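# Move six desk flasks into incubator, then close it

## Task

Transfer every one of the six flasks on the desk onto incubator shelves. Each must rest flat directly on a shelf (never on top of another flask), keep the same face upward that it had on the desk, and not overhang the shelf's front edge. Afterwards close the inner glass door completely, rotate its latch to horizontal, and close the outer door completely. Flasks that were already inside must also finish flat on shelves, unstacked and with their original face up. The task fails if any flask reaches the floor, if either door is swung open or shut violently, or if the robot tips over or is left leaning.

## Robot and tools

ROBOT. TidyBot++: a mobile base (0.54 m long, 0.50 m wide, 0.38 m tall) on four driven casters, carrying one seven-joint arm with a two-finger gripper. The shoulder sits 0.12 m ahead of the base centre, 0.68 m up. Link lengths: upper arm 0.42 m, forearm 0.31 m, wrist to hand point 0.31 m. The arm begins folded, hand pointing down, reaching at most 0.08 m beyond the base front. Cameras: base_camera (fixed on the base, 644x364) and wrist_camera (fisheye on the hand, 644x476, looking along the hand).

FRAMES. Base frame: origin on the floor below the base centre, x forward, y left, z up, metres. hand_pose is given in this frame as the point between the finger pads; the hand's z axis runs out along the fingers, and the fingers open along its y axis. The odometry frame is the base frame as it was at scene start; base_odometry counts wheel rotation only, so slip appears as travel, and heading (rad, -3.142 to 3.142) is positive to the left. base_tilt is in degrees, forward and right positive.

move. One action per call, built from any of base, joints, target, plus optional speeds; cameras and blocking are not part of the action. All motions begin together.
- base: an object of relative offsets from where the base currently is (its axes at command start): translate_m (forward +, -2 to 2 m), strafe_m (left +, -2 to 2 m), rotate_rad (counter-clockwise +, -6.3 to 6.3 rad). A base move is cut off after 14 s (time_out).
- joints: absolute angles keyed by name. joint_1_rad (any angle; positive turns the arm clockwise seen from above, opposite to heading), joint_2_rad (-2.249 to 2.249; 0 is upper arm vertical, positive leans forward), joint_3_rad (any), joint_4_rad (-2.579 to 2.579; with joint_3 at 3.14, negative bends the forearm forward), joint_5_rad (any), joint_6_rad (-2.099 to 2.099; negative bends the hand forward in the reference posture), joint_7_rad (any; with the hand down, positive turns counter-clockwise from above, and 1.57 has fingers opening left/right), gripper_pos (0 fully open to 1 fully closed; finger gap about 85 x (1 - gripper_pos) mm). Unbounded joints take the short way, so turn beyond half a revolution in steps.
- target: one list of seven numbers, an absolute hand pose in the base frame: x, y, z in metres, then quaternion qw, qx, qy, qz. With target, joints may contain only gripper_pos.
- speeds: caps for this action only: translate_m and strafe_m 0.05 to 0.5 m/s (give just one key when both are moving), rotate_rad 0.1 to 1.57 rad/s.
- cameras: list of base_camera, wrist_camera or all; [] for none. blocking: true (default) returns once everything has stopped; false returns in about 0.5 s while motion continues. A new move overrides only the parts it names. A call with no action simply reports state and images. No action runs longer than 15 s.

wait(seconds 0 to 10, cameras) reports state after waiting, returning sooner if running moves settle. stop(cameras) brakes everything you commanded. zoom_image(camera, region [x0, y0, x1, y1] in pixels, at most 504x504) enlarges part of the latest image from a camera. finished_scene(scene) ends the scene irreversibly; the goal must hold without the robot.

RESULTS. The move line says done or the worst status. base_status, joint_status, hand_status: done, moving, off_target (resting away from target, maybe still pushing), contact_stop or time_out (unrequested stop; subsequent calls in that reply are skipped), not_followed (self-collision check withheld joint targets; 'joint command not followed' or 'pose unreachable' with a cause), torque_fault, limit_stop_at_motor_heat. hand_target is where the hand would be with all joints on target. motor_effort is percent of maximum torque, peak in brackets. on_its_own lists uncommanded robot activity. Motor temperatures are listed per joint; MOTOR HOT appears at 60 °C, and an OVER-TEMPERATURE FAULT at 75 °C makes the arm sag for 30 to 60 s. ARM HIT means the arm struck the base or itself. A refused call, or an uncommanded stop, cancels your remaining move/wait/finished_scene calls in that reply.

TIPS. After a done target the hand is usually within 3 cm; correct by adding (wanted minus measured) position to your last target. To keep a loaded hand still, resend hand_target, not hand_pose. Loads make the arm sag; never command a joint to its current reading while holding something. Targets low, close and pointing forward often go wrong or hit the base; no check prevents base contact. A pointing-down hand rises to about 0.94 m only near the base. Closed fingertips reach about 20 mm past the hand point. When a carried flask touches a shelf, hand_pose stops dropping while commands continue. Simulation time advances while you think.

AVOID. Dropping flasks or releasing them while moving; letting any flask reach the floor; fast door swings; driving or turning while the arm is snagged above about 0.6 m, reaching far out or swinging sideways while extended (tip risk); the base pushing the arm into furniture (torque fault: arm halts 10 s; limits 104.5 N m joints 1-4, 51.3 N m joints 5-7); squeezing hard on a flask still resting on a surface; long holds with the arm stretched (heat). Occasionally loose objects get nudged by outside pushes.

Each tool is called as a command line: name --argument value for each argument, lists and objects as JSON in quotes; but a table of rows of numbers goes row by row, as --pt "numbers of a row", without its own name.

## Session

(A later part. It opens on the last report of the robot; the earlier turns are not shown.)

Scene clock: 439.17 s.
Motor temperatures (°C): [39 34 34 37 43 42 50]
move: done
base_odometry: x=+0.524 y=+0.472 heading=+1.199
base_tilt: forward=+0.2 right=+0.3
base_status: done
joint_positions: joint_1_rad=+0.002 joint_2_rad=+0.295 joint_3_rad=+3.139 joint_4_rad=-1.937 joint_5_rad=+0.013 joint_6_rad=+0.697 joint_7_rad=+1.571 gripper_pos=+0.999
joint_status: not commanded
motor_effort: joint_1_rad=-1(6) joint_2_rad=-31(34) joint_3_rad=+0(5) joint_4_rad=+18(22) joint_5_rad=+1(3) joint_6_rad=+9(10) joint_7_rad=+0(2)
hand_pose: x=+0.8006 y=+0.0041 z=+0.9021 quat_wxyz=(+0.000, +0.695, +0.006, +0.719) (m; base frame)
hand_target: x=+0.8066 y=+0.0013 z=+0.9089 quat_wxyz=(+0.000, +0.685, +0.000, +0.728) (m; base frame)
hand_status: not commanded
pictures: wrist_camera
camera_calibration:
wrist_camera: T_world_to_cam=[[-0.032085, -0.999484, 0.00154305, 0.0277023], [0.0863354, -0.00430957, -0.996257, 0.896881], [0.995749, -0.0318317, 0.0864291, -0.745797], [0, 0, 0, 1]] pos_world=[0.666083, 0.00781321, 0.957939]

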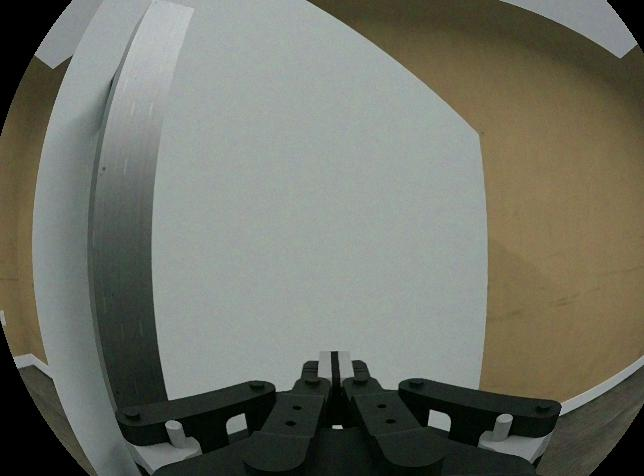

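move --base '{"translate_m":0.135,"strafe_m":0.12}' --speeds '{"strafe_m":0.15}' --cameras '[]'

move --base '{"translate_m":0.18,"strafe_m":0.10}' --speeds '{"translate_m":0.14}' --cameras '["base_camera","wrist_camera"]'

Scene clock: 441.30 s.
Motor temperatures (°C): [39 34 34 37 43 42 50]
move: done
base_odometry: x=+0.461 y=+0.642 heading=+1.199
base_tilt: forward=+0.2 right=+0.3
base_status: done
joint_positions: joint_1_rad=+0.006 joint_2_rad=+0.296 joint_3_rad=+3.142 joint_4_rad=-1.938 joint_5_rad=+0.013 joint_6_rad=+0.697 joint_7_rad=+1.571 gripper_pos=+0.999
joint_status: not commanded
motor_effort: joint_1_rad=+0(7) joint_2_rad=-31(33) joint_3_rad=+1(5) joint_4_rad=+18(22) joint_5_rad=+1(3) joint_6_rad=+9(10) joint_7_rad=-1(2)
hand_pose: x=+0.8006 y=-0.0007 z=+0.9014 quat_wxyz=(+0.003, +0.695, +0.004, +0.719) (m; base frame)
hand_target: x=+0.8066 y=+0.0013 z=+0.9089 quat_wxyz=(+0.000, +0.685, +0.000, +0.728) (m; base frame)
hand_status: not commanded
pictures: none
No camera images: "cameras" was empty.

Scene clock: 443.37 s.
Motor temperatures (°C): [39 34 34 37 43 42 50]
move: done
base_odometry: x=+0.433 y=+0.846 heading=+1.199
base_tilt: forward=+0.2 right=+0.3
base_status: done
joint_positions: joint_1_rad=+0.009 joint_2_rad=+0.297 joint_3_rad=+3.144 joint_4_rad=-1.938 joint_5_rad=+0.011 joint_6_rad=+0.698 joint_7_rad=+1.571 gripper_pos=+0.999
joint_status: not commanded
motor_effort: joint_1_rad=+0(7) joint_2_rad=-32(33) joint_3_rad=+0(5) joint_4_rad=+17(26) joint_5_rad=+1(3) joint_6_rad=+9(10) joint_7_rad=-1(1)
hand_pose: x=+0.8008 y=-0.0039 z=+0.9006 quat_wxyz=(+0.005, +0.695, +0.002, +0.719) (m; base frame)
hand_target: x=+0.8066 y=+0.0013 z=+0.9089 quat_wxyz=(+0.000, +0.685, +0.000, +0.728) (m; base frame)
hand_status: not commanded
pictures: base_camera, wrist_camera
camera_calibration:
wrist_camera: T_world_to_cam=[[-0.0448251, -0.998993, 0.00166787, 0.029766], [0.084467, -0.00545362, -0.996411, 0.896912], [0.995418, -0.0445234, 0.0846264, -0.744348], [0, 0, 0, 1]] pos_world=[0.666512, 0.00148658, 0.956635]

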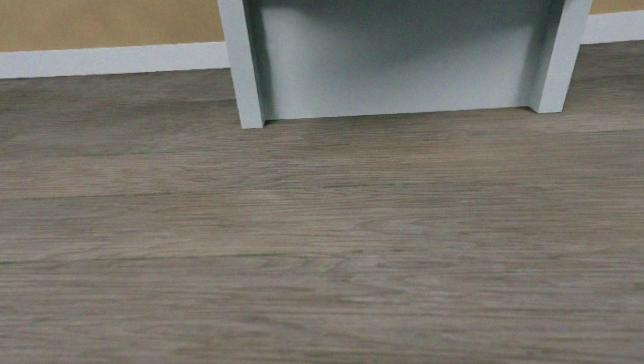

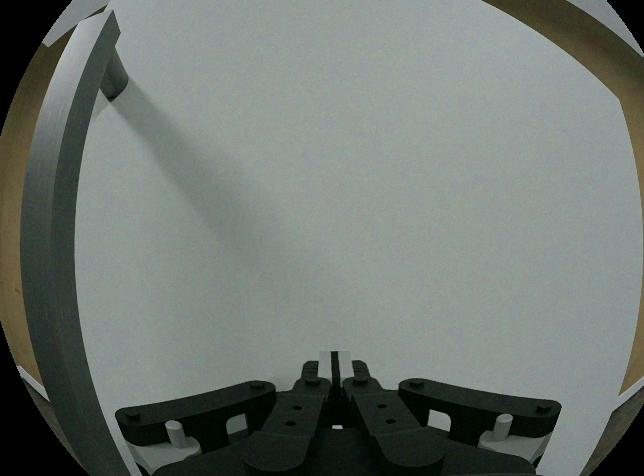

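move --base '{"translate_m":0.14,"strafe_m":0.02}' --speeds '{"translate_m":0.11}' --cameras '[]'

move --base '{"translate_m":0.05}' --speeds '{"translate_m":0.06}' --cameras '["base_camera","wrist_camera"]'

Scene clock: 445.33 s.
Motor temperatures (°C): [39 34 34 37 43 42 50]
move: done
base_odometry: x=+0.465 y=+0.984 heading=+1.199
base_tilt: forward=+0.2 right=+0.3
base_status: done
joint_positions: joint_1_rad=+0.009 joint_2_rad=+0.299 joint_3_rad=+3.144 joint_4_rad=-1.938 joint_5_rad=+0.011 joint_6_rad=+0.699 joint_7_rad=+1.571 gripper_pos=+0.999
joint_status: not commanded
motor_effort: joint_1_rad=+0(1) joint_2_rad=-32(34) joint_3_rad=+0(1) joint_4_rad=+18(25) joint_5_rad=+0(1) joint_6_rad=+9(9) joint_7_rad=-1(1)
hand_pose: x=+0.8013 y=-0.0039 z=+0.8999 quat_wxyz=(+0.005, +0.695, +0.002, +0.719) (m; base frame)
hand_target: x=+0.8066 y=+0.0013 z=+0.9089 quat_wxyz=(+0.000, +0.685, +0.000, +0.728) (m; base frame)
hand_status: not commanded
pictures: none
No camera images: "cameras" was empty.

Scene clock: 446.60 s.
Motor temperatures (°C): [39 34 34 37 43 42 50]
move: done
base_odometry: x=+0.483 y=+1.030 heading=+1.199
base_tilt: forward=+0.2 right=+0.3
base_status: done
joint_positions: joint_1_rad=+0.009 joint_2_rad=+0.271 joint_3_rad=+3.144 joint_4_rad=-1.972 joint_5_rad=+0.011 joint_6_rad=+0.699 joint_7_rad=+1.571 gripper_pos=+0.999
joint_status: not commanded
motor_effort: joint_1_rad=+0(1) joint_2_rad=-23(33) joint_3_rad=+1(2) joint_4_rad=+27(31) joint_5_rad=+0(1) joint_6_rad=+10(10) joint_7_rad=-1(1)
hand_pose: x=+0.7888 y=-0.0038 z=+0.8995 quat_wxyz=(+0.005, +0.698, +0.002, +0.716) (m; base frame)
hand_target: x=+0.8066 y=+0.0013 z=+0.9089 quat_wxyz=(+0.000, +0.685, +0.000, +0.728) (m; base frame)
hand_status: not commanded
pictures: base_camera, wrist_camera
camera_calibration:
wrist_camera: T_world_to_cam=[[-0.0448063, -0.998994, 0.00186941, 0.029137], [0.0777697, -0.00535369, -0.996957, 0.902693], [0.995964, -0.0445246, 0.0779313, -0.726655], [0, 0, 0, 1]] pos_world=[0.654826, 0.00158638, 0.956521]

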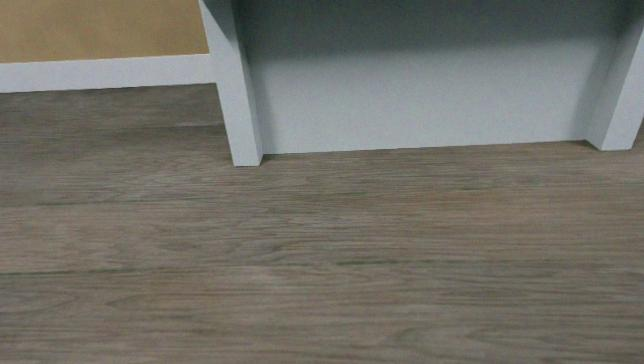

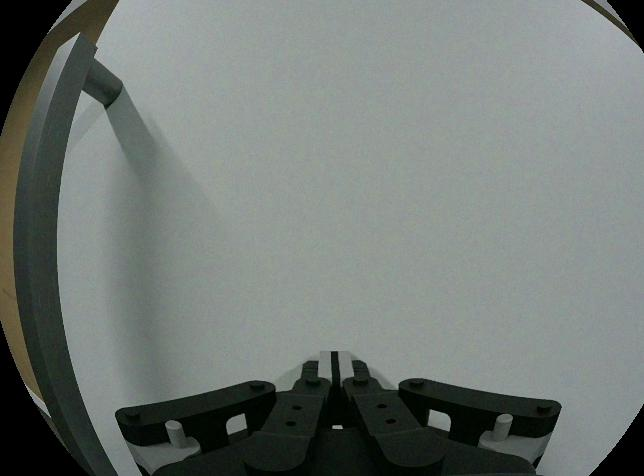

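move --base '{"translate_m":0.02}' --speeds '{"translate_m":0.06}' --cameras '["wrist_camera"]'

move --base '{"translate_m":-0.5}' --cameras '["base_camera","wrist_camera"]'

Scene clock: 447.50 s.
Motor temperatures (°C): [39 34 34 37 43 42 50]
move: done
base_odometry: x=+0.490 y=+1.048 heading=+1.199
base_tilt: forward=+0.2 right=+0.3
base_status: done
joint_positions: joint_1_rad=+0.009 joint_2_rad=+0.230 joint_3_rad=+3.144 joint_4_rad=-2.022 joint_5_rad=+0.011 joint_6_rad=+0.699 joint_7_rad=+1.571 gripper_pos=+0.999
joint_status: not commanded
motor_effort: joint_1_rad=-1(2) joint_2_rad=-13(24) joint_3_rad=+1(1) joint_4_rad=+33(41) joint_5_rad=+1(1) joint_6_rad=+10(11) joint_7_rad=-1(2)
hand_pose: x=+0.7703 y=-0.0037 z=+0.8991 quat_wxyz=(+0.005, +0.701, +0.002, +0.713) (m; base frame)
hand_target: x=+0.8066 y=+0.0013 z=+0.9089 quat_wxyz=(+0.000, +0.685, +0.000, +0.728) (m; base frame)
hand_status: not commanded
pictures: wrist_camera
camera_calibration:
wrist_camera: T_world_to_cam=[[-0.0448752, -0.998991, 0.00204518, 0.0284048], [0.0692727, -0.00515406, -0.997584, 0.910785], [0.996588, -0.0446251, 0.069434, -0.701054], [0, 0, 0, 1]] pos_world=[0.636844, 0.00178576, 0.957203]

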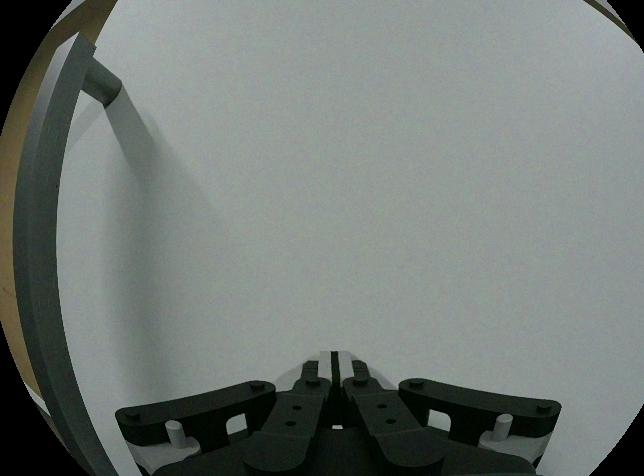

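Scene clock: 449.83 s.
Motor temperatures (°C): [39 34 34 37 43 42 50]
move: done
base_odometry: x=+0.308 y=+0.582 heading=+1.199
base_tilt: forward=+0.2 right=+0.3
base_status: done
joint_positions: joint_1_rad=+0.008 joint_2_rad=+0.311 joint_3_rad=+3.144 joint_4_rad=-1.927 joint_5_rad=+0.011 joint_6_rad=+0.700 joint_7_rad=+1.571 gripper_pos=+0.999
joint_status: not commanded
motor_effort: joint_1_rad=-1(4) joint_2_rad=-31(35) joint_3_rad=+0(2) joint_4_rad=+17(34) joint_5_rad=+0(1) joint_6_rad=+9(11) joint_7_rad=-1(2)
hand_pose: x=+0.8058 y=-0.0034 z=+0.8982 quat_wxyz=(+0.005, +0.695, +0.002, +0.719) (m; base frame)
hand_target: x=+0.8066 y=+0.0013 z=+0.9089 quat_wxyz=(+0.000, +0.685, +0.000, +0.728) (m; base frame)
hand_status: not commanded
pictures: base_camera, wrist_camera
camera_calibration:
wrist_camera: T_world_to_cam=[[-0.0440259, -0.999029, 0.00175073, 0.0297797], [0.0840658, -0.00545087, -0.996445, 0.894501], [0.995487, -0.0437222, 0.0842241, -0.748776], [0, 0, 0, 1]] pos_world=[0.671511, 0.0018884, 0.954334]

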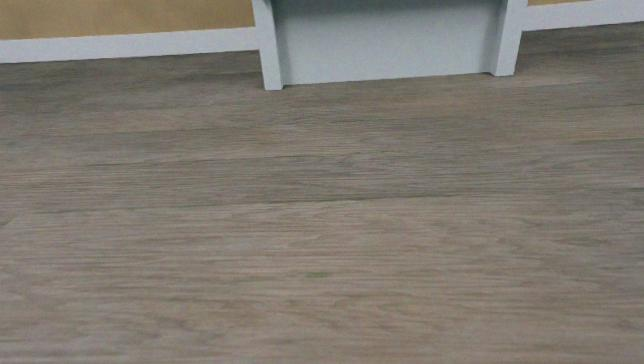

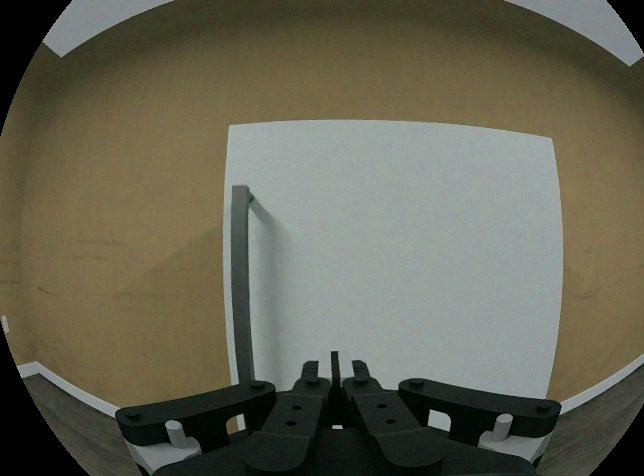

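finished_scene --scene 2

The scene is finished: the task was done.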